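# Move the ring from the stake into the blue tray

## Task

Lift the ring up and off the stake it sits on, then set it down so it rests flat on the bottom of the blue tray.

## Robot and tools

Robot: two six-joint arms, left_arm and right_arm, each with a parallel two-finger gripper and a wrist camera (cam_left_wrist, cam_right_wrist, both 896x504). The bases face each other across the table. left_arm's root sits at (-0.005, +0.460, +0.128) m in the scene frame and right_arm's at (-0.015, -0.464, +0.124) m, so left_arm is on the +y side. Image sides do not match arm names.

Frames: the scene frame has its origin at the table centre, +z up, and the table surface at z = +0.020 m. Printed hand positions, orientations and velocities are in each arm's own base frame. Motion offsets run along the axes of that arm's current Hand target. The fingers point along the gripper's +x and close along its y. end_effector_position is the point between the fingers, about 3-4 cm behind the tips; only the outermost 1.5 cm of each finger pad is flat.

execute_actions(actions, cameras): actions is a list of actions; each action is a table of up to 15 rows, one row per 1/30 s step, and a short table repeats its final row to fill 15 steps. Every row has 14 numbers in [-1, 1]: left dx, dy, dz, rx, ry, rz, opening, then the same seven for right_arm. The six pose numbers are an offset from the Hand target as it was when that action began (not from the previous row); 1.0 equals 0.6 m or 180 degrees, and rx, ry, rz form a single rotation vector. So a repeated offset keeps moving the arm further. Sending six zeros re-requests the current Hand target. The opening is absolute, not an offset: +1 fully open (0.080 m), -1 closed, empty fingers touching near -0.78; a full close needs at least about 0.6 s. A 0 in the opening slot is a real command, so resend the present opening to leave a gripper alone. cameras: list of names, ["all"] or []; an empty actions list returns images plus extra status.

move(target, speed, blend, opening_speed, grip_force, blocking, cameras): target is one 14-number row laid out as above, or a list of up to 15 such rows; every row is an offset from the arms' Hand targets at the call's start, not from the row before. The grippers travel in straight lines and all paths finish together, capped at 10 s total. speed: m/s, 0.002 to 4.3, default 0.25 (rotation up to twice that in rad/s); one value or one per row. blend: metres of corner rounding per waypoint, default 0 (full stop at each). opening_speed: rate of opening change per second on the -1..+1 scale, at least 0.2. grip_force: newtons per finger pad, 8 to 34, one value or one per arm; it persists. blocking=false returns after about 0.5 s while motion continues. Moves do not avoid obstacles or the other arm; faster moves lag, stray and hit harder. The result adds a move: line giving the outcome (done, off_target, moving, held, blocked, fault) and limits (paced = pose clipped, held = steps withheld). Blocked means the gripper stopped far from its goal, usually against something, and the arms then hold still.

wait(seconds 0-10): lets time pass holding commands; stop(): brakes a running move; zoom_image(camera, region [x0, y0, x1, y1] in pixels, at most 504 by 504) enlarges part of the latest image of a wrist camera; read_manual(section) gives licence text only; finished_scene(scene: this scene's number) ends the scene irreversibly, so call it only once the ring lies flat in the tray with the robot let go.

Results: Hand target is the last commanded pose after clipping; grippers often settle short of it, and only a new command (even all zeros) asks again, so resend any remaining gap as an offset. Each step, the commanded orientation is limited to 32 degrees from the measured one. Check position and tilt after every move and correct tilt. Tool commands lists current commands. grip_measured is the finger opening on the command scale (about 2 mm error; under a squeeze it reads below the part's width). To grip, command about 0.08 below the reading at first contact. grip_effort_n is motor effort in N (negative closing), not pad force. Joint torques include gravity; External joint torques estimate outside loads (a push toward larger joint angles lowers them). Joint velocities say "within noise" when at rest. Action results also list positions at some steps.

Avoid: dropping the ring or releasing it while moving, hitting or shoving the stake, tray or table, letting anything leave the table, and any contact between the two arms or grippers. The wrist-camera cable counts as part of the hand. Large contact torques (waist 17.2, shoulder 21.3, elbow 21.3, wrist pitch 5.61, wrist yaw 5.59, wrist roll 5.24 N m) stop an arm for 10 s; a distant target sent in one step can trigger an over-speed stop; holding loads, long stretches or pushing at unreachable poses heats motors (MOTOR HOT at 50 °C, a forced hold at 95 °C). Keep paths away from an arm's own base, where its posture can flip. Loose objects may occasionally get nudged.

Each tool is called after ">>>" as a command line: name --argument value for each argument, lists and objects as JSON in quotes; but a table of rows of numbers goes row by row, as --pt "numbers of a row", without its own name.

## Session

>>> execute_actions --actions '[]'

Scene clock: 0.00 s.
left_arm: end_effector_position=(+0.3106, -0.0253, +0.1904) grip_measured=+1.000 grip_effort_n=n/a end_effector_quat_wxyz=(+0.817, +0.288, +0.304, -0.397) | right_arm: end_effector_position=(+0.2024, +0.0663, +0.1705) grip_measured=+1.000 grip_effort_n=n/a end_effector_quat_wxyz=(+0.768, -0.130, +0.308, +0.547)
Joint positions: left_arm=[0.193 1.321 1.079 -0.824 0.595 1.132 0.08] | right_arm=[-0.273 1.205 0.889 -1.255 -0.907 -1.397 0.08]
Joint velocities: within noise
Joint torques (N m): no reading
External joint torques (N m): no reading
Motor temperatures (°C): left_arm=[29 29 30 30 33 32] | right_arm=[28 30 27 30 30 33]
Heat: left arm: hottest wrist yaw 33 °C (+0.0 °C/min); right arm: hottest wrist roll 33 °C (+0.0 °C/min).
Hand target: left_arm +0.3106, -0.0254, +0.1907; +0.817, +0.288, +0.303, -0.397 | right_arm +0.2026, +0.0665, +0.1711; +0.768, -0.131, +0.307, +0.547
Tool commands: left_gripper/opening=+1.0 right_gripper/opening=+1.0

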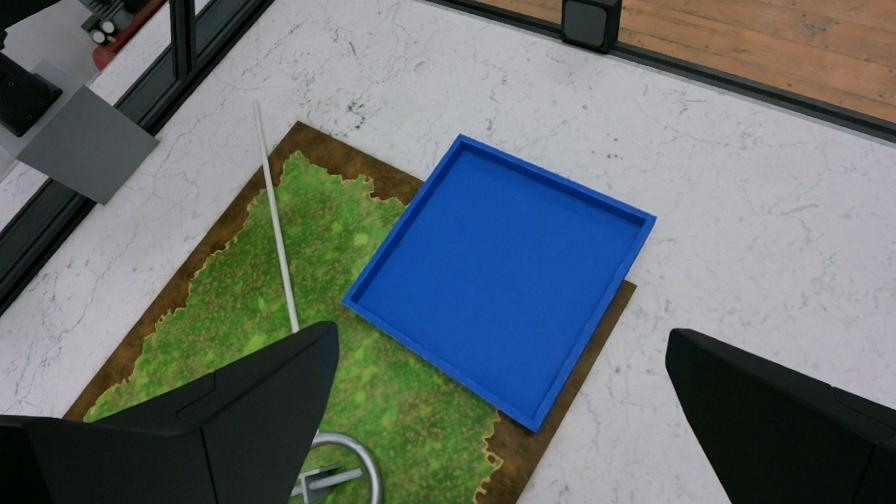

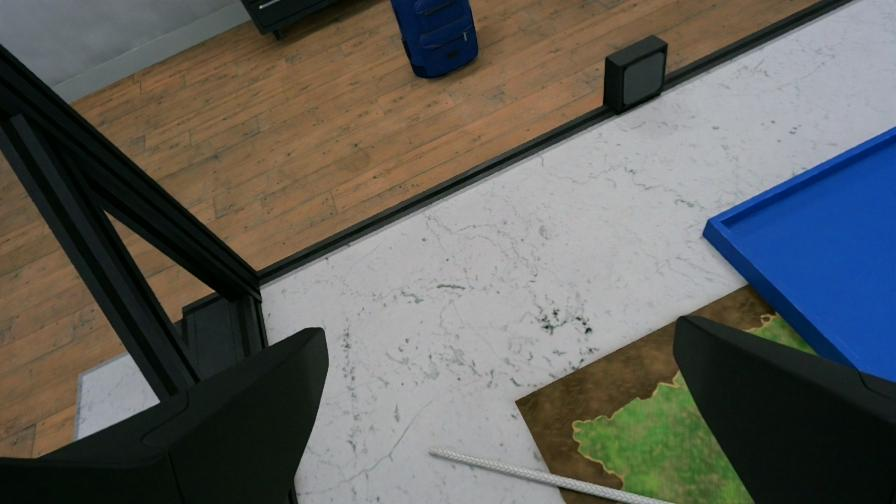

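>>> move --target '[-0.035,0.299,-0.045,-0.3316,0.2483,0.0528,1,0,0,0,0,0,0,1]' --cameras '["all"]'

Scene clock: 26.67 s.
left_arm: end_effector_position=(+0.4369, +0.0946, +0.2329) grip_measured=+1.000 grip_effort_n=-2.1 end_effector_quat_wxyz=(+0.800, +0.022, +0.599, +0.018) | right_arm: end_effector_position=(+0.2024, +0.0663, +0.1705) grip_measured=+1.000 grip_effort_n=-0.7 end_effector_quat_wxyz=(+0.768, -0.130, +0.308, +0.547)
Joint positions: left_arm=[0.216 2.127 2.356 -1.509 0.007 0.22 0.08] | right_arm=[-0.273 1.205 0.889 -1.255 -0.907 -1.397 0.08]
Joint torques (N m): left_arm=[0.11 -7.51 6.21 0.93 -0.18 -0.1] | right_arm=[-0.03 -2.98 4.7 0.52 -0.65 -0.01]
External joint torques (N m): left_arm=[0.17 2.33 0.53 0.11 -0.18 -0.1] | right_arm=[-0.03 -0.12 -0.86 0.22 -0.11 0]
Heat: left arm: hottest wrist yaw 33 °C (+0.0 °C/min); right arm: hottest wrist roll 33 °C (+0.0 °C/min).
Hand target: left_arm +0.4406, +0.0968, +0.2295; +0.708, +0.000, +0.707, +0.000 | right_arm +0.2026, +0.0665, +0.1711; +0.768, -0.131, +0.307, +0.547
Off the commanded pose: left_arm 0.005 m, 17 deg | right_arm 0.001 m, 0 deg.
joint sent to its limit (left arm) — joint 3 (elbow), upper limit, where the elbow is as straight as it goes. The joint targets are off in orientation, not in position.
move: off_target (left_arm)

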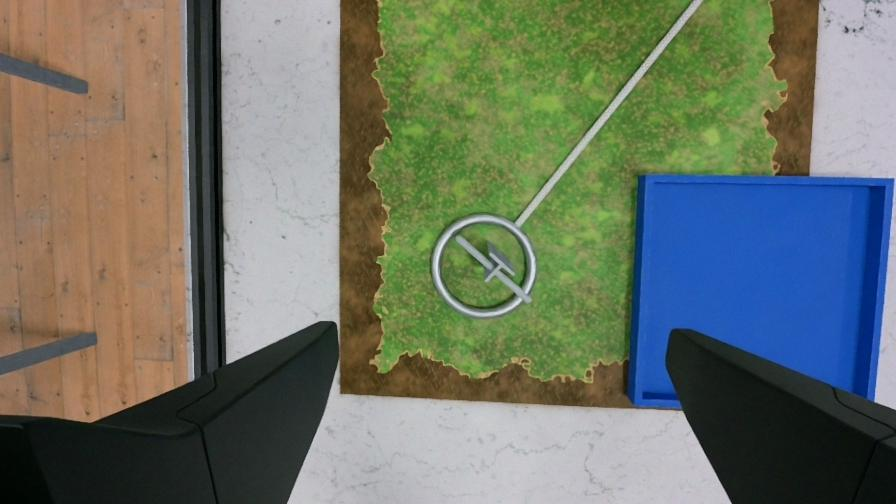

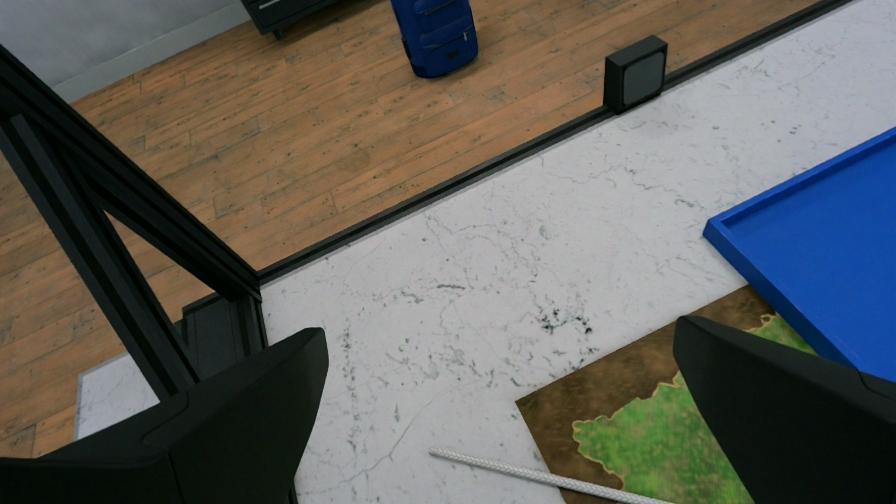

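>>> zoom_image --camera "cam_left_wrist" --region '[400, 190, 570, 340]'

Scaled by 2.965 from the camera's 896x504 image, which has a finer 1280x720 frame.

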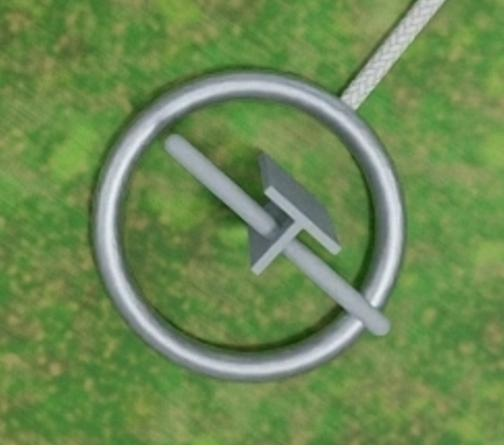

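>>> move --target '[0,0,0,0,0,0,1,-0.03,-0.307,-0.277,0.1526,-0.1149,-0.3511,1]' --cameras '["cam_right_wrist"]'

>>> zoom_image --camera "cam_right_wrist" --region '[300, 100, 600, 400]'

Scene clock: 67.30 s.
left_arm: end_effector_position=(+0.4369, +0.0946, +0.2329) grip_measured=+1.000 grip_effort_n=-2.1 end_effector_quat_wxyz=(+0.800, +0.022, +0.599, +0.018) | right_arm: end_effector_position=(+0.3149, -0.1056, +0.0305) grip_measured=+1.000 grip_effort_n=-0.7 end_effector_quat_wxyz=(+0.985, -0.004, +0.171, +0.000)
Joint positions: left_arm=[0.216 2.127 2.356 -1.509 0.007 0.22 0.08] | right_arm=[-0.546 1.869 0.228 1.245 -0.509 -0.209 0.08]
Joint torques (N m): left_arm=[0.09 -7.51 6.22 0.94 -0.17 -0.11] | right_arm=[0.2 -4.06 1.24 2.15 0 0.16]
External joint torques (N m): left_arm=[0.08 2.3 0.55 0.11 -0.17 -0.1] | right_arm=[0.19 0.7 -1.32 0.57 0.13 0.16]
Motor temperatures (°C): left_arm=[29 37 35 32 33 32] | right_arm=[28 31 30 30 30 33]
Heat: left arm: hottest shoulder 37 °C (+7.1 °C/min); right arm: hottest wrist roll 33 °C (+0.0 °C/min).
Hand target: left_arm +0.4406, +0.0968, +0.2295; +0.707, +0.000, +0.707, +0.000 | right_arm +0.3135, -0.1042, +0.0281; +0.985, +0.000, +0.174, -0.001
Off the commanded pose: left_arm 0.005 m, 17 deg | right_arm 0.003 m, 1 deg.
joint sent to its limit (left arm) — joint 3 (elbow), upper limit, where the elbow is as straight as it goes. The joint targets are off in orientation, not in position.
move: off_target (left_arm)
Images, in order (width x height): cam_right_wrist 896x504.

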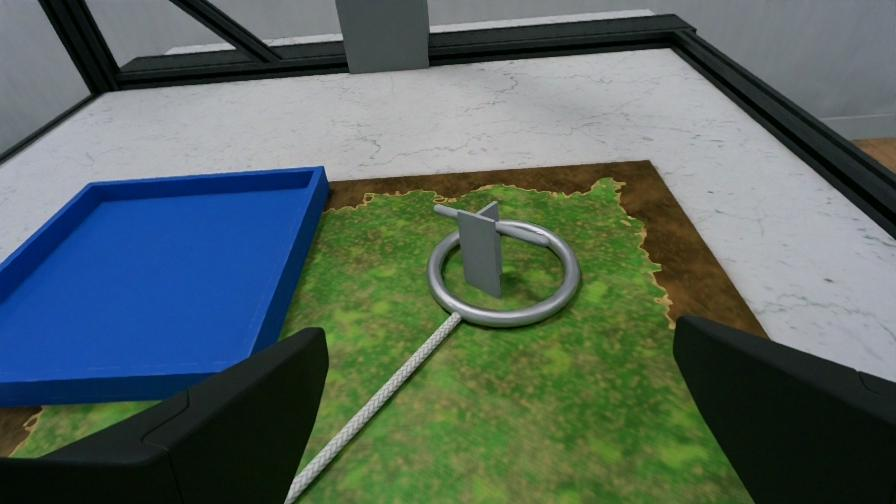

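Scaled by 1.680 from the camera's 896x504 image, which has a finer 1280x720 frame.

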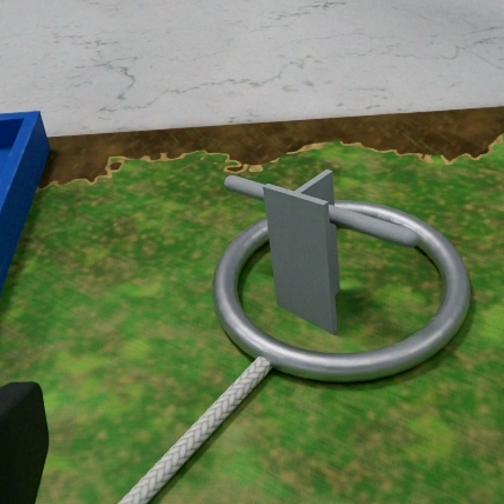

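>>> move --target '[0.3825,0.0403,-0.061,-0.275,0,0,0,0,0,0,0,0,0,1]' --cameras '["all"]'

>>> zoom_image --camera "cam_right_wrist" --region '[300, 50, 700, 400]'

Scene clock: 144.23 s.
left_arm: end_effector_position=(+0.4063, +0.1214, +0.0066) grip_measured=+0.004 grip_effort_n=-20.2 end_effector_quat_wxyz=(+0.649, -0.294, +0.637, +0.294) | right_arm: end_effector_position=(+0.3149, -0.1056, +0.0306) grip_measured=+1.000 grip_effort_n=-0.7 end_effector_quat_wxyz=(+0.985, -0.004, +0.171, +0.000)
Joint positions: left_arm=[0.29 2.238 1.65 -0.966 -0.002 -0.569 0.035] | right_arm=[-0.546 1.869 0.228 1.246 -0.509 -0.209 0.08]
Joint torques (N m): left_arm=[0.12 -8.11 4.47 0.47 0.08 -0.11] | right_arm=[0.19 -4 1.2 2.15 -0.01 0.15]
External joint torques (N m): left_arm=[0.13 2.22 -1.01 0.11 0.12 -0.11] | right_arm=[0.19 0.81 -1.4 0.54 0.12 0.15]
Motor temperatures (°C): left_arm=[29 40 37 32 33 32] | right_arm=[28 32 28 36 30 33]
Heat: left arm: hottest shoulder 40 °C (+2.0 °C/min); right arm: hottest wrist pitch 36 °C (+3.0 °C/min).
Hand target: left_arm +0.4043, +0.1208, -0.0001; +0.642, -0.296, +0.642, +0.295 | right_arm +0.3135, -0.1042, +0.0281; +0.985, +0.000, +0.174, -0.001
Off the commanded pose: left_arm 0.007 m, 1 deg | right_arm 0.003 m, 1 deg.
move: done

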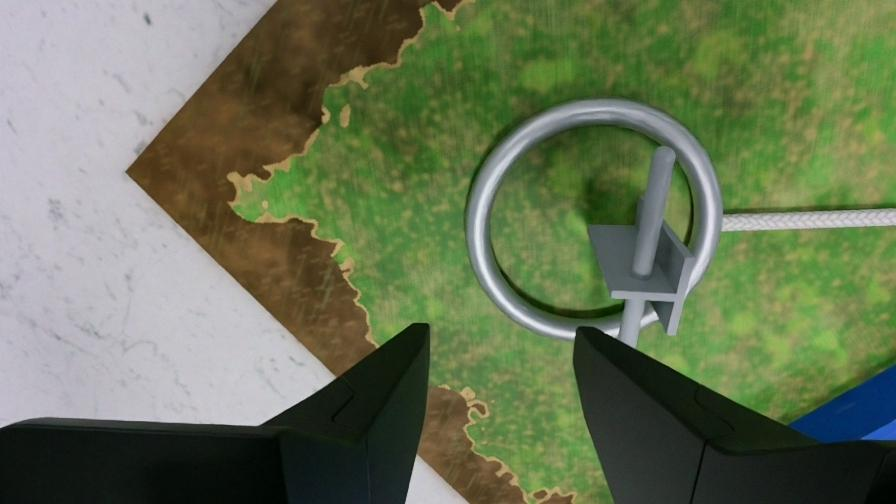

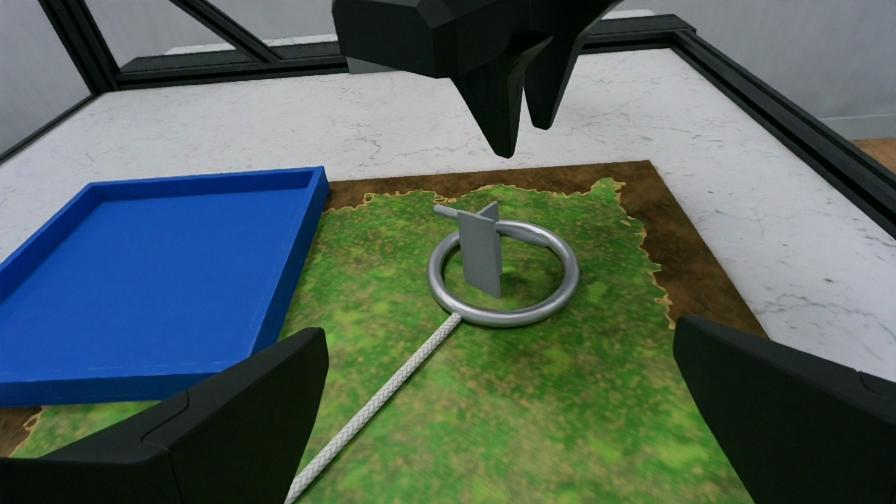

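Scaled by 1.260 from the camera's 896x504 image, which has a finer 1280x720 frame.

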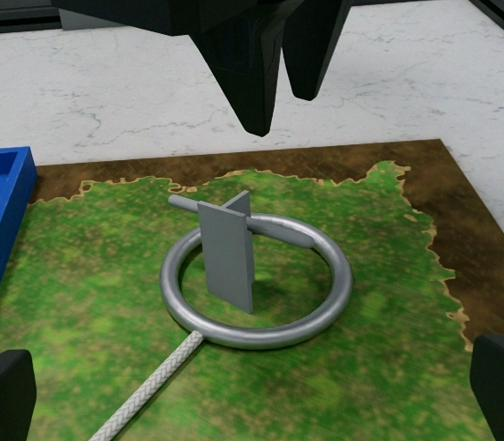

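>>> move --target '[0.115,0.0015,0.0085,0,0,0,0,0,0,0,0,0,0,1]' --speed 0.1 --cameras '["all"]'

>>> zoom_image --camera "cam_right_wrist" --region '[350, 130, 650, 360]'

Scene clock: 179.30 s.
left_arm: end_effector_position=(+0.4102, +0.1258, -0.0620) grip_measured=+0.004 grip_effort_n=-19.8 end_effector_quat_wxyz=(+0.648, -0.296, +0.636, +0.296) | right_arm: end_effector_position=(+0.3149, -0.1056, +0.0306) grip_measured=+1.000 grip_effort_n=-0.7 end_effector_quat_wxyz=(+0.985, -0.004, +0.171, +0.000)
Joint positions: left_arm=[0.297 2.373 1.587 -0.768 -0.002 -0.568 0.035] | right_arm=[-0.546 1.869 0.228 1.246 -0.509 -0.209 0.08]
Joint torques (N m): left_arm=[0.16 -8.24 4.16 0.46 0.08 0.1] | right_arm=[0.18 -4.07 1.18 2.17 -0.02 0.15]
External joint torques (N m): left_arm=[0.21 2.3 -0.82 0.1 0.12 0.1] | right_arm=[0.2 0.68 -1.34 0.6 0.11 0.15]
Heat: left arm: hottest shoulder 39 °C (+0.0 °C/min); right arm: hottest wrist pitch 37 °C (+1.0 °C/min).
Hand target: left_arm +0.4071, +0.1252, -0.0690; +0.643, -0.296, +0.642, +0.295 | right_arm +0.3135, -0.1042, +0.0281; +0.985, +0.000, +0.174, -0.001
Off the commanded pose: left_arm 0.008 m, 1 deg | right_arm 0.003 m, 1 deg.
move: done

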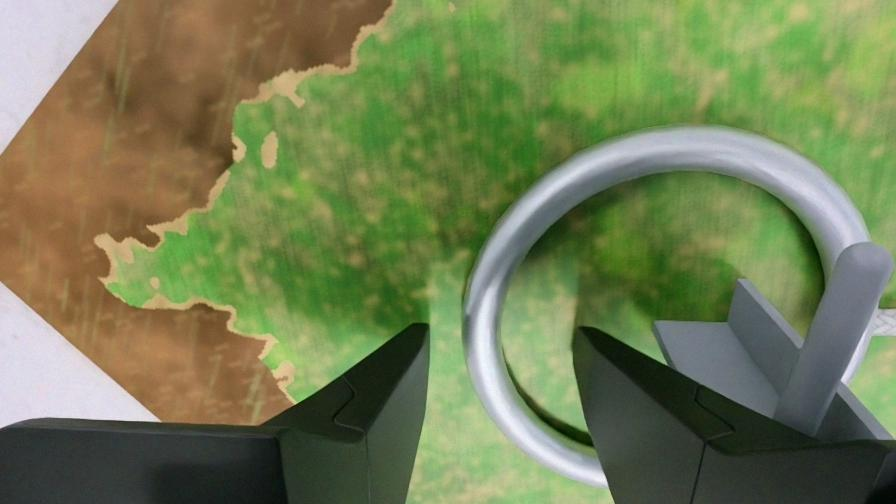

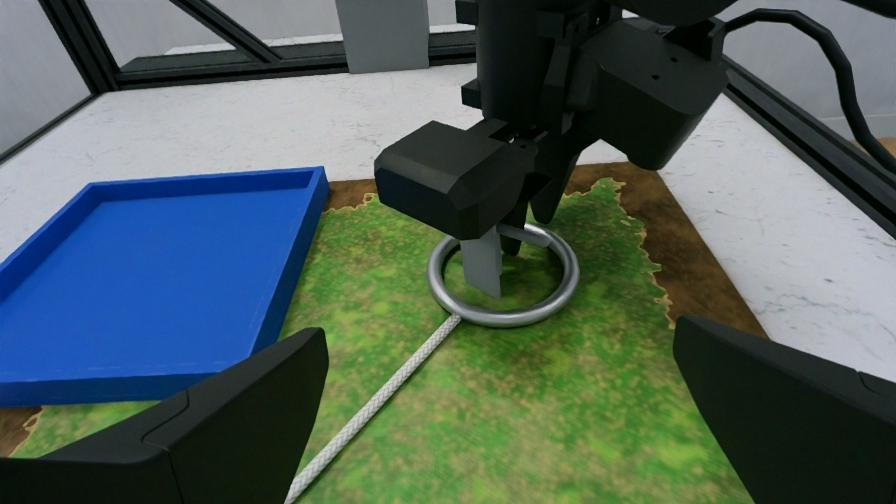

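Scaled by 1.680 from the camera's 896x504 image, which has a finer 1280x720 frame.

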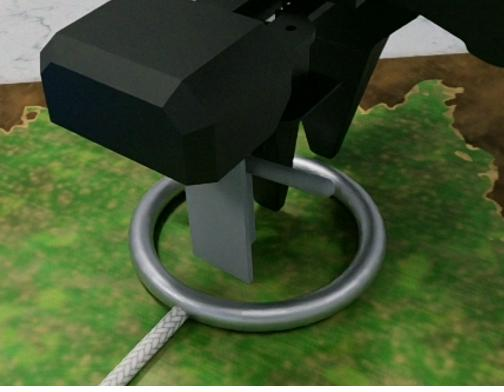

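>>> move --target '[0.0165,0.0065,0,0,0,0,0,0,0,0,0,0,0,1]' --speed 0.1 --cameras '["all"]'

>>> zoom_image --camera "cam_right_wrist" --region '[350, 130, 650, 360]'

Scene clock: 186.47 s.
left_arm: end_effector_position=(+0.4102, +0.1277, -0.0662) grip_measured=+0.004 grip_effort_n=-18.8 end_effector_quat_wxyz=(+0.652, -0.297, +0.633, +0.293) | right_arm: end_effector_position=(+0.3149, -0.1056, +0.0306) grip_measured=+1.000 grip_effort_n=-0.7 end_effector_quat_wxyz=(+0.985, -0.004, +0.171, +0.000)
Joint positions: left_arm=[0.303 2.376 1.574 -0.742 0.002 -0.559 0.035] | right_arm=[-0.546 1.869 0.228 1.246 -0.509 -0.209 0.08]
Joint torques (N m): left_arm=[0.29 -7.09 3.36 0.98 -0.07 0.07] | right_arm=[0.13 -4.02 1.19 2.15 -0.02 0.16]
External joint torques (N m): left_arm=[0.29 3.55 -1.64 0.61 -0.03 0.07] | right_arm=[0.15 0.77 -1.37 0.55 0.11 0.16]
Heat: left arm: hottest shoulder 39 °C (+0.0 °C/min); right arm: hottest wrist pitch 37 °C (+1.0 °C/min).
Hand target: left_arm +0.4040, +0.1277, -0.0789; +0.642, -0.296, +0.642, +0.295 | right_arm +0.3135, -0.1042, +0.0281; +0.985, +0.000, +0.174, -0.001
Off the commanded pose: left_arm 0.014 m, 1 deg | right_arm 0.003 m, 1 deg.
move: off_target (left_arm)

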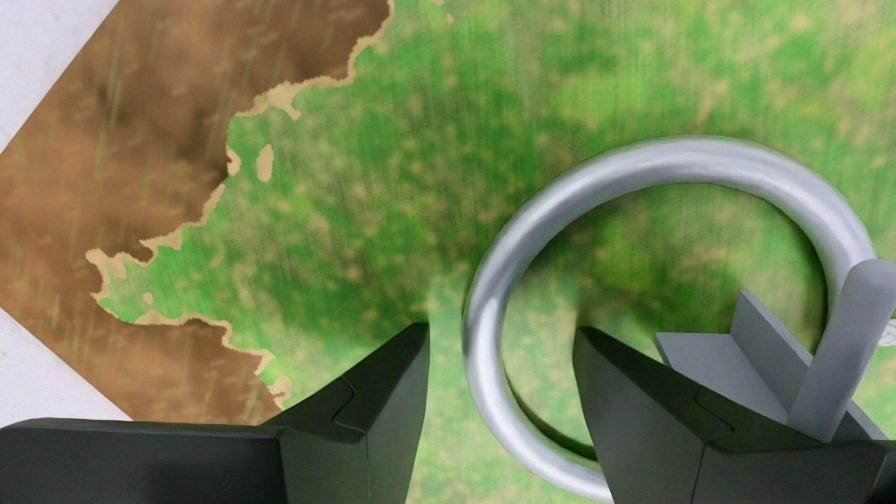

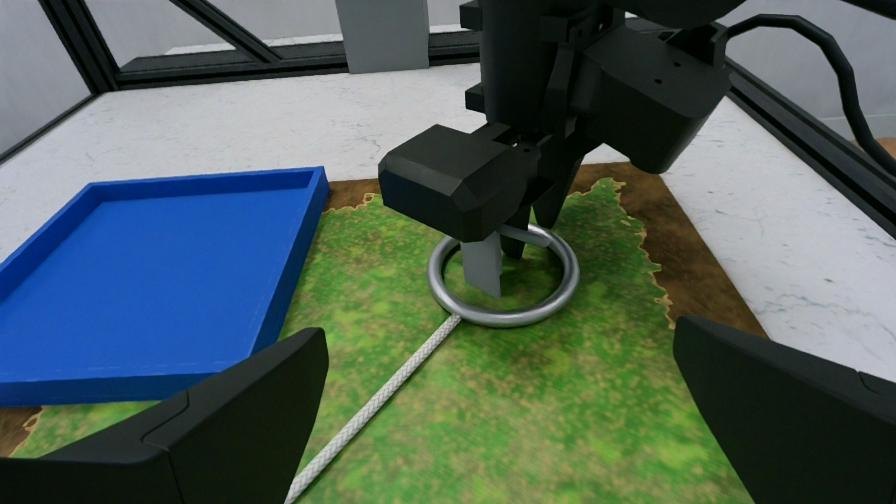

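Scaled by 1.680 from the camera's 896x504 image, which has a finer 1280x720 frame.

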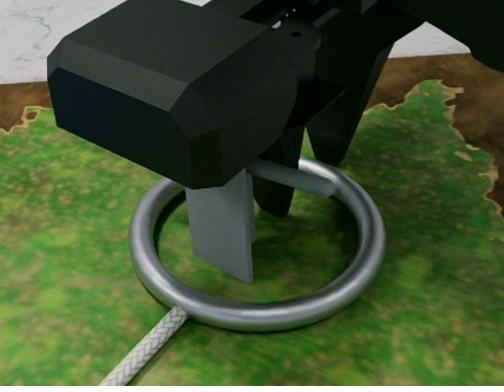

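>>> move --target '[-0.014,0.002,0,0,0,0,-0.9,0,0,0,0,0,0,1]' --speed 0.05 --opening_speed 0.7 --cameras '["all"]'

>>> zoom_image --camera "cam_right_wrist" --region '[350, 130, 650, 360]'

Scene clock: 196.67 s.
left_arm: end_effector_position=(+0.4100, +0.1260, -0.0663) grip_measured=-0.613 grip_effort_n=-83.5 end_effector_quat_wxyz=(+0.651, -0.299, +0.635, +0.290) | right_arm: end_effector_position=(+0.3149, -0.1056, +0.0306) grip_measured=+1.000 grip_effort_n=-0.7 end_effector_quat_wxyz=(+0.985, -0.004, +0.171, +0.000)
Joint positions: left_arm=[0.302 2.376 1.574 -0.745 0.01 -0.557 0.007] | right_arm=[-0.546 1.869 0.228 1.246 -0.509 -0.209 0.08]
Joint torques (N m): left_arm=[0.55 -9.28 3.64 -0.33 -0.35 0.09] | right_arm=[0.18 -3.99 1.22 2.17 -0.01 0.17]
External joint torques (N m): left_arm=[0.55 1.36 -1.36 -0.7 -0.32 0.09] | right_arm=[0.17 0.77 -1.33 0.59 0.12 0.16]
Heat: left arm: hottest shoulder 40 °C (+0.0 °C/min); right arm: hottest wrist pitch 37 °C (+1.0 °C/min).
Hand target: left_arm +0.4031, +0.1285, -0.0706; +0.642, -0.296, +0.642, +0.295 | right_arm +0.3135, -0.1042, +0.0281; +0.985, +0.000, +0.174, -0.001
Off the commanded pose: left_arm 0.008 m, 1 deg | right_arm 0.003 m, 1 deg.
move: done

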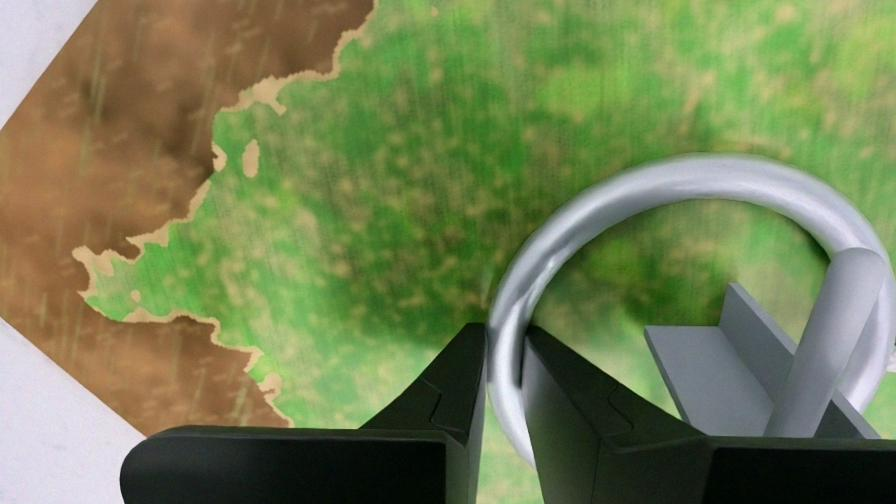

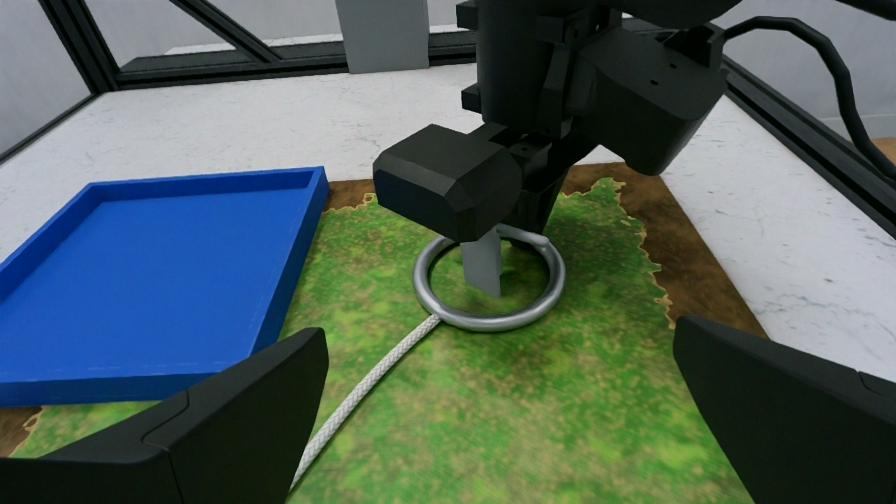

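Scaled by 1.680 from the camera's 896x504 image, which has a finer 1280x720 frame.

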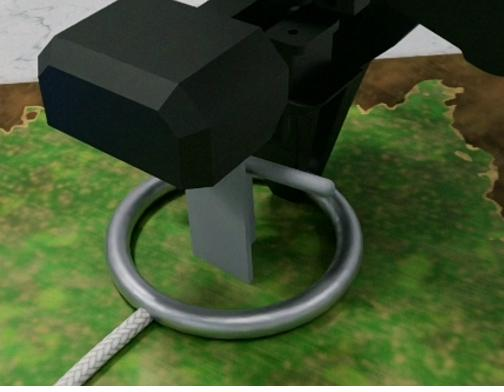

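>>> move --pt "-0.005 0 0.0233 0 0 0 -0.9 0 0 0 0 0 0 1" --pt "-0.0385 0 -0.005 0 -0.139 0 -0.9 0 0 0 0 0 0 1" --speed 0.08 --cameras '["all"]'

>>> zoom_image --camera "cam_right_wrist" --region '[350, 130, 650, 360]'

Scene clock: 214.00 s.
left_arm: end_effector_position=(+0.4014, +0.1251, -0.0517) grip_measured=-0.613 grip_effort_n=-83.5 end_effector_quat_wxyz=(+0.764, -0.226, +0.493, +0.349) | right_arm: end_effector_position=(+0.3149, -0.1056, +0.0306) grip_measured=+1.000 grip_effort_n=-0.7 end_effector_quat_wxyz=(+0.985, -0.004, +0.171, +0.000)
Joint positions: left_arm=[0.214 2.151 1.143 -0.217 -0.248 -0.601 0.007] | right_arm=[-0.546 1.869 0.228 1.246 -0.509 -0.209 0.08]
Joint torques (N m): left_arm=[-0.08 -10.07 3.68 0.98 -0.54 -0.1] | right_arm=[0.17 -4.03 1.22 2.16 -0.03 0.17]
External joint torques (N m): left_arm=[-0.01 -0.96 -1.19 0.08 -0.36 -0.1] | right_arm=[0.2 0.71 -1.36 0.58 0.09 0.17]
Heat: left arm: hottest shoulder 42 °C (+3.0 °C/min); right arm: hottest wrist pitch 38 °C (+1.0 °C/min).
Hand target: left_arm +0.4012, +0.1262, -0.0474; +0.766, -0.225, +0.488, +0.353 | right_arm +0.3135, -0.1042, +0.0281; +0.985, +0.000, +0.174, -0.001
Off the commanded pose: left_arm 0.004 m, 1 deg | right_arm 0.003 m, 1 deg.
move: done

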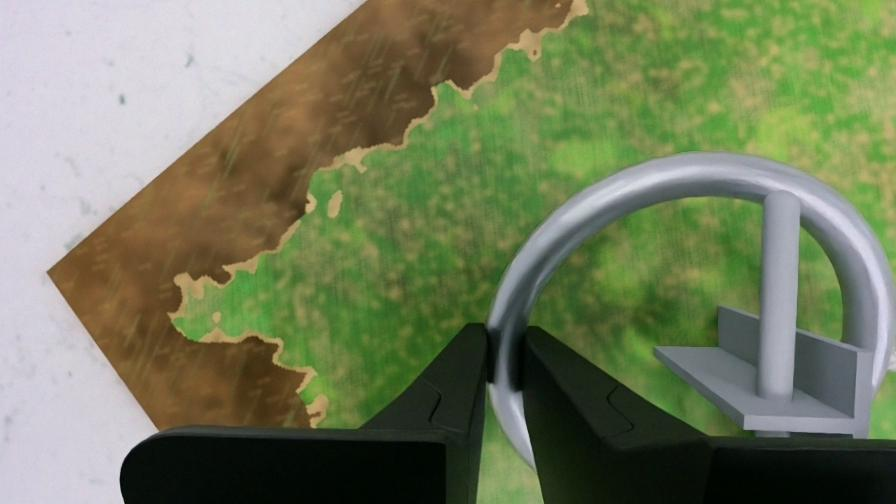

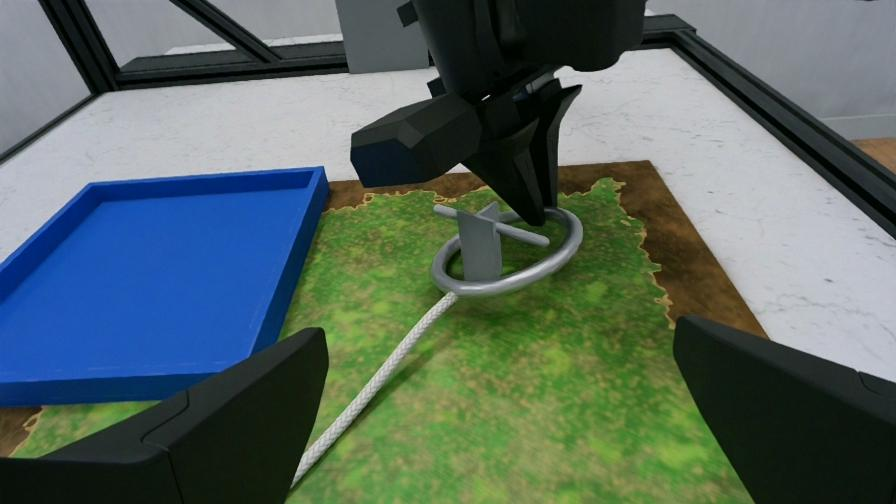

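Scaled by 1.680 from the camera's 896x504 image, which has a finer 1280x720 frame.

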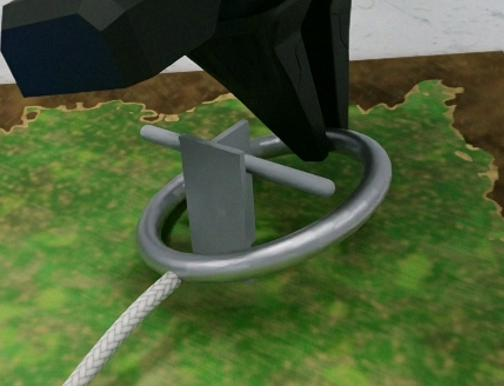

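>>> move --target '[-0.0467,-0.01,-0.0097,0,-0.111,0,-0.9,0,0,0,0,0,0,1]' --speed 0.08 --cameras '["all"]'

>>> zoom_image --camera "cam_right_wrist" --region '[350, 130, 650, 360]'

Scene clock: 230.87 s.
left_arm: end_effector_position=(+0.3910, +0.1095, -0.0340) grip_measured=-0.613 grip_effort_n=-83.5 end_effector_quat_wxyz=(+0.833, -0.161, +0.360, +0.387) | right_arm: end_effector_position=(+0.3149, -0.1056, +0.0306) grip_measured=+1.000 grip_effort_n=-0.7 end_effector_quat_wxyz=(+0.985, -0.004, +0.171, +0.000)
Joint positions: left_arm=[0.092 2.054 0.858 0.217 -0.507 -0.61 0.007] | right_arm=[-0.546 1.869 0.228 1.246 -0.509 -0.209 0.08]
Joint torques (N m): left_arm=[-0.33 -9.97 3.64 1.65 -0.69 0.1] | right_arm=[0.18 -3.99 1.21 2.17 -0.01 0.15]
External joint torques (N m): left_arm=[-0.34 -1.87 -0.83 0.44 -0.4 0.1] | right_arm=[0.17 0.73 -1.32 0.61 0.12 0.15]
Motor temperatures (°C): left_arm=[29 46 34 33 33 32] | right_arm=[28 33 28 38 30 33]
Heat: left arm: hottest shoulder 46 °C (+7.0 °C/min); right arm: hottest wrist pitch 38 °C (+1.0 °C/min).
Hand target: left_arm +0.3946, +0.1093, -0.0245; +0.839, -0.161, +0.347, +0.386 | right_arm +0.3135, -0.1042, +0.0281; +0.985, +0.000, +0.174, -0.001
Off the commanded pose: left_arm 0.010 m, 2 deg | right_arm 0.003 m, 1 deg.
move: off_target (left_arm)

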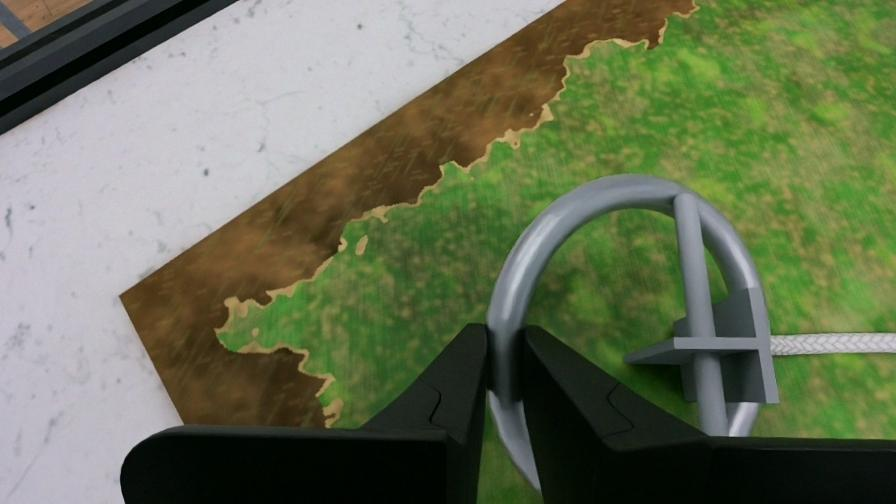

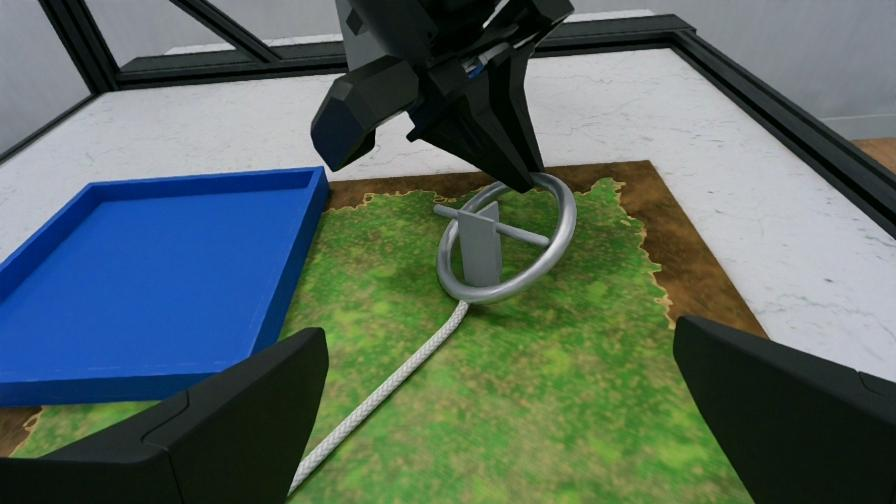

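Scaled by 1.680 from the camera's 896x504 image, which has a finer 1280x720 frame.

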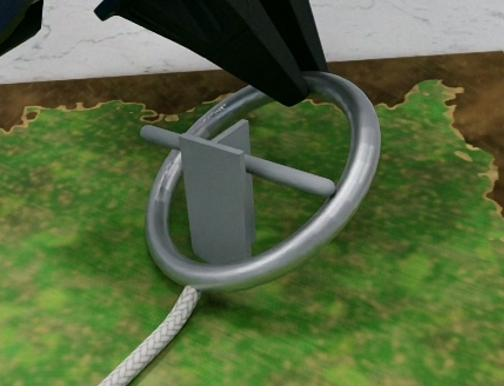

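>>> move --pt "0.021 0 -0.0117 0 0 0 -0.9 0 0 0 0 0 0 1" --pt "0.021 -0.027 -0.0117 0 0 0 -0.9 0 0 0 0 0 0 1" --speed 0.08 --cameras '["all"]'

>>> zoom_image --camera "cam_right_wrist" --region '[350, 130, 650, 360]'

Scene clock: 261.07 s.
left_arm: end_effector_position=(+0.4079, +0.1017, -0.0367) grip_measured=-0.613 grip_effort_n=-83.5 end_effector_quat_wxyz=(+0.840, -0.162, +0.348, +0.384) | right_arm: end_effector_position=(+0.3149, -0.1056, +0.0306) grip_measured=+1.000 grip_effort_n=-0.7 end_effector_quat_wxyz=(+0.985, -0.004, +0.171, +0.000)
Joint positions: left_arm=[0.064 2.103 0.909 0.234 -0.526 -0.628 0.007] | right_arm=[-0.546 1.869 0.228 1.246 -0.509 -0.209 0.08]
Joint torques (N m): left_arm=[-0.11 -6.47 4.98 1.06 -0.56 -0.13] | right_arm=[0.16 -4.06 1.18 2.15 -0.03 0.19]
External joint torques (N m): left_arm=[-0.21 1.87 0.6 -0.12 -0.25 -0.13] | right_arm=[0.16 0.69 -1.37 0.57 0.09 0.19]
Heat: left arm: hottest shoulder 45 °C (+5.1 °C/min); right arm: hottest wrist pitch 38 °C (+0.0 °C/min).
Hand target: left_arm +0.4094, +0.1018, -0.0384; +0.839, -0.161, +0.347, +0.386 | right_arm +0.3135, -0.1042, +0.0281; +0.985, +0.000, +0.174, -0.001
Off the commanded pose: left_arm 0.002 m, 0 deg | right_arm 0.003 m, 1 deg.
move: done

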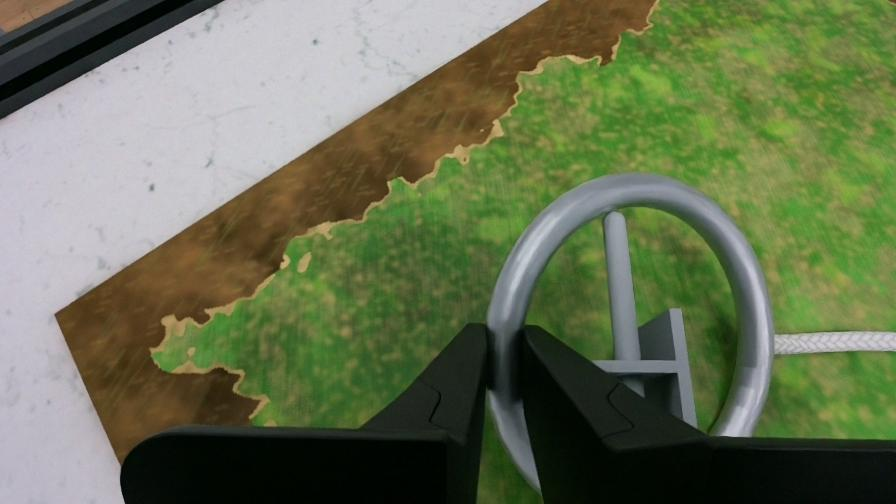

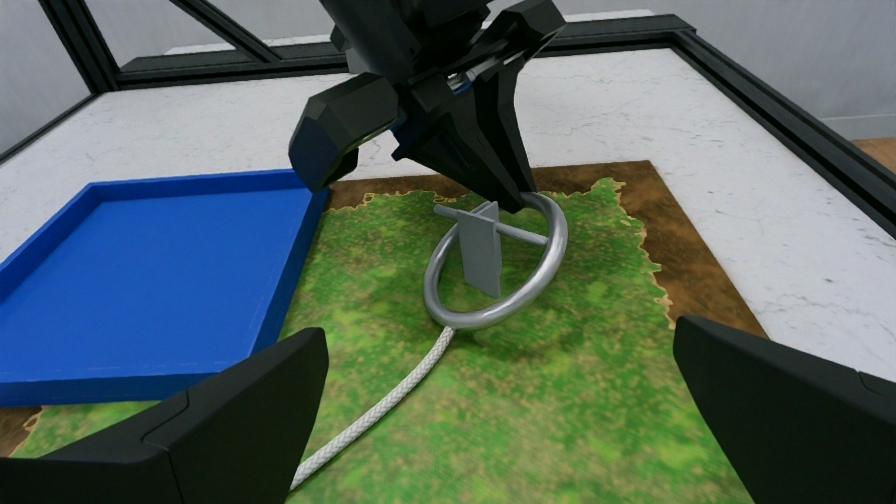

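Scaled by 1.680 from the camera's 896x504 image, which has a finer 1280x720 frame.

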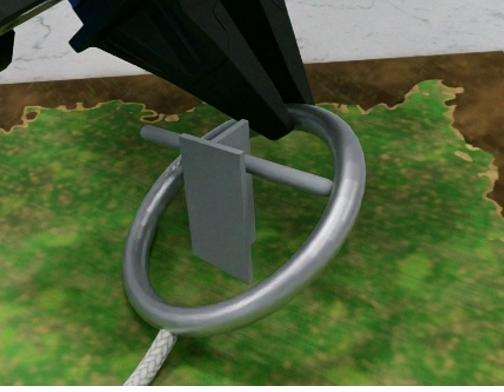

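>>> move --pt "0 0 0.01 0 0 0 -0.9 0 0 0 0 0 0 1" --pt "-0.037 0 -0.01 0 0 0 -0.9 0 0 0 0 0 0 1" --pt "-0.067 0 -0.038 0 0 0 -0.9 0 0 0 0 0 0 1" --speed 0.08 --cameras '["all"]'

>>> zoom_image --camera "cam_right_wrist" --region '[350, 130, 650, 360]'

Scene clock: 292.27 s.
left_arm: end_effector_position=(+0.3866, +0.0717, -0.0258) grip_measured=-0.613 grip_effort_n=-83.5 end_effector_quat_wxyz=(+0.840, -0.167, +0.342, +0.388) | right_arm: end_effector_position=(+0.3149, -0.1056, +0.0306) grip_measured=+1.000 grip_effort_n=-0.7 end_effector_quat_wxyz=(+0.985, -0.004, +0.171, +0.000)
Joint positions: left_arm=[-0.029 2.014 0.825 0.188 -0.583 -0.731 0.007] | right_arm=[-0.546 1.869 0.228 1.246 -0.509 -0.209 0.08]
Joint torques (N m): left_arm=[-1 -8.63 1.86 0.32 -0.55 -0.08] | right_arm=[0.22 -3.99 1.18 2.14 -0.01 0.15]
External joint torques (N m): left_arm=[-1.02 -0.87 -2.56 -0.82 -0.22 -0.08] | right_arm=[0.24 0.8 -1.43 0.54 0.11 0.15]
Motor temperatures (°C): left_arm=[29 41 35 35 33 32] | right_arm=[28 33 28 39 30 33]
Heat: left arm: hottest shoulder 41 °C (-5.1 °C/min); right arm: hottest wrist pitch 39 °C (+1.0 °C/min).
Hand target: left_arm +0.3804, +0.0679, -0.0261; +0.839, -0.161, +0.347, +0.386 | right_arm +0.3135, -0.1042, +0.0281; +0.985, +0.000, +0.174, -0.001
Off the commanded pose: left_arm 0.007 m, 1 deg | right_arm 0.003 m, 1 deg.
move: done

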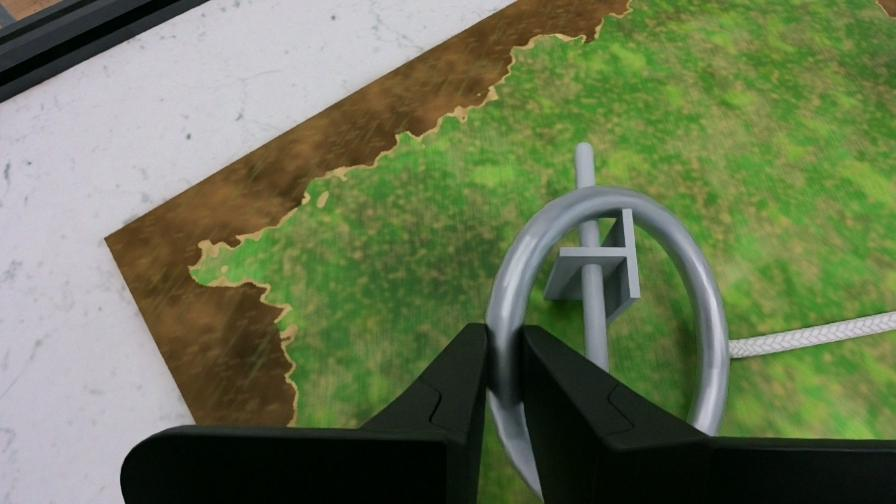

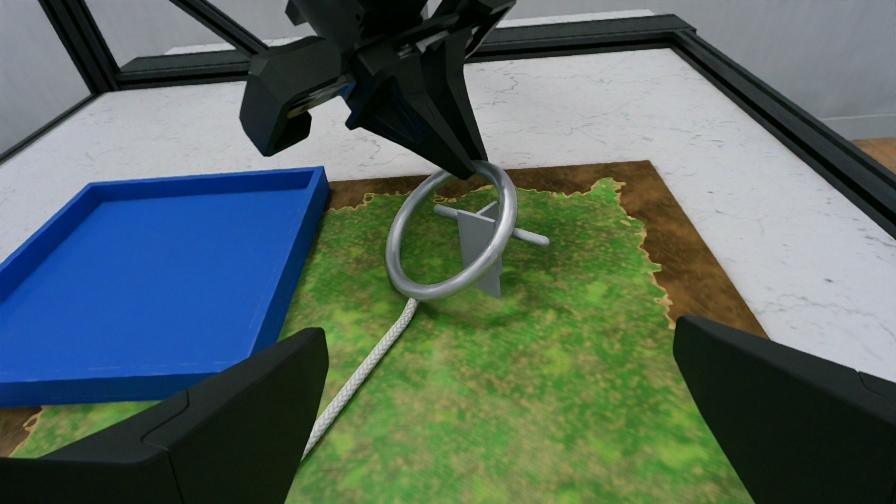

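Scaled by 1.680 from the camera's 896x504 image, which has a finer 1280x720 frame.

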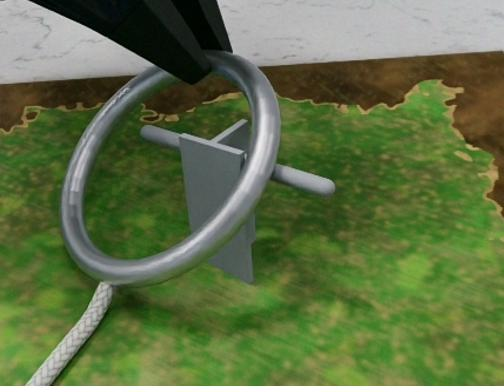

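>>> move --pt "-0.036 0 0.034 0 0 0 -0.9 0 0 0 0 0 0 1" --pt "-0.159 0 0.15 0 0 0 -0.9 0 0 0 0 0 0 1" --speed 0.08 --cameras '["all"]'

Scene clock: 308.80 s.
left_arm: end_effector_position=(+0.3747, +0.0649, +0.0953) grip_measured=-0.613 grip_effort_n=-83.5 end_effector_quat_wxyz=(+0.835, -0.156, +0.361, +0.385) | right_arm: end_effector_position=(+0.3149, -0.1056, +0.0306) grip_measured=+1.000 grip_effort_n=-0.7 end_effector_quat_wxyz=(+0.985, -0.004, +0.171, +0.000)
Joint positions: left_arm=[-0.048 1.664 1.001 -0.384 -0.584 -0.738 0.007] | right_arm=[-0.546 1.869 0.228 1.246 -0.509 -0.209 0.08]
Joint torques (N m): left_arm=[-0.19 -7.92 6.98 0.95 -0.71 -0.14] | right_arm=[0.24 -4.01 1.18 2.15 -0.01 0.16]
External joint torques (N m): left_arm=[-0.17 -1.14 0.96 -0.12 -0.38 -0.15] | right_arm=[0.21 0.71 -1.34 0.59 0.12 0.16]
Heat: left arm: hottest shoulder 42 °C (-3.0 °C/min); right arm: hottest wrist pitch 39 °C (+1.0 °C/min).
Hand target: left_arm +0.3778, +0.0651, +0.1050; +0.839, -0.161, +0.347, +0.386 | right_arm +0.3135, -0.1042, +0.0281; +0.985, +0.000, +0.174, -0.001
Off the commanded pose: left_arm 0.010 m, 2 deg | right_arm 0.003 m, 1 deg.
move: off_target (left_arm)

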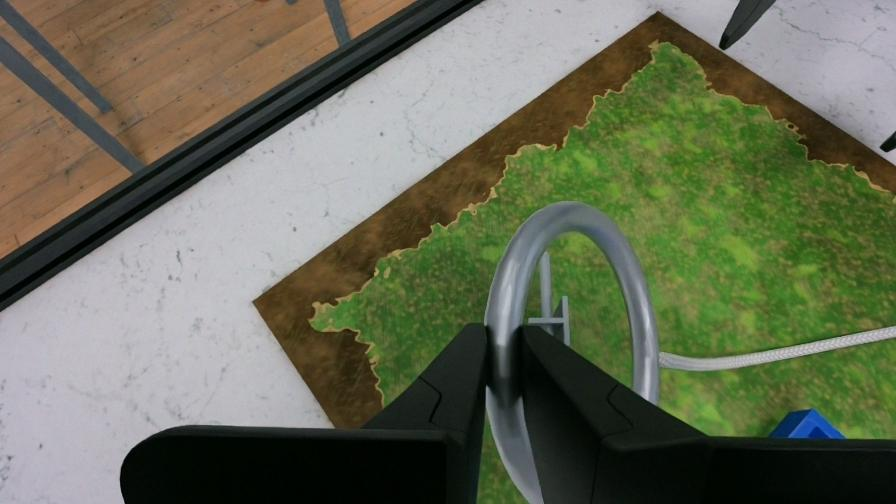

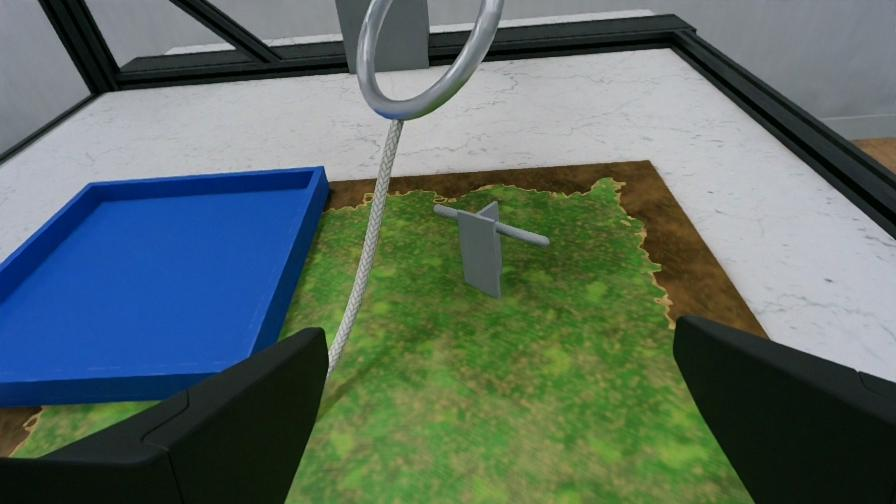

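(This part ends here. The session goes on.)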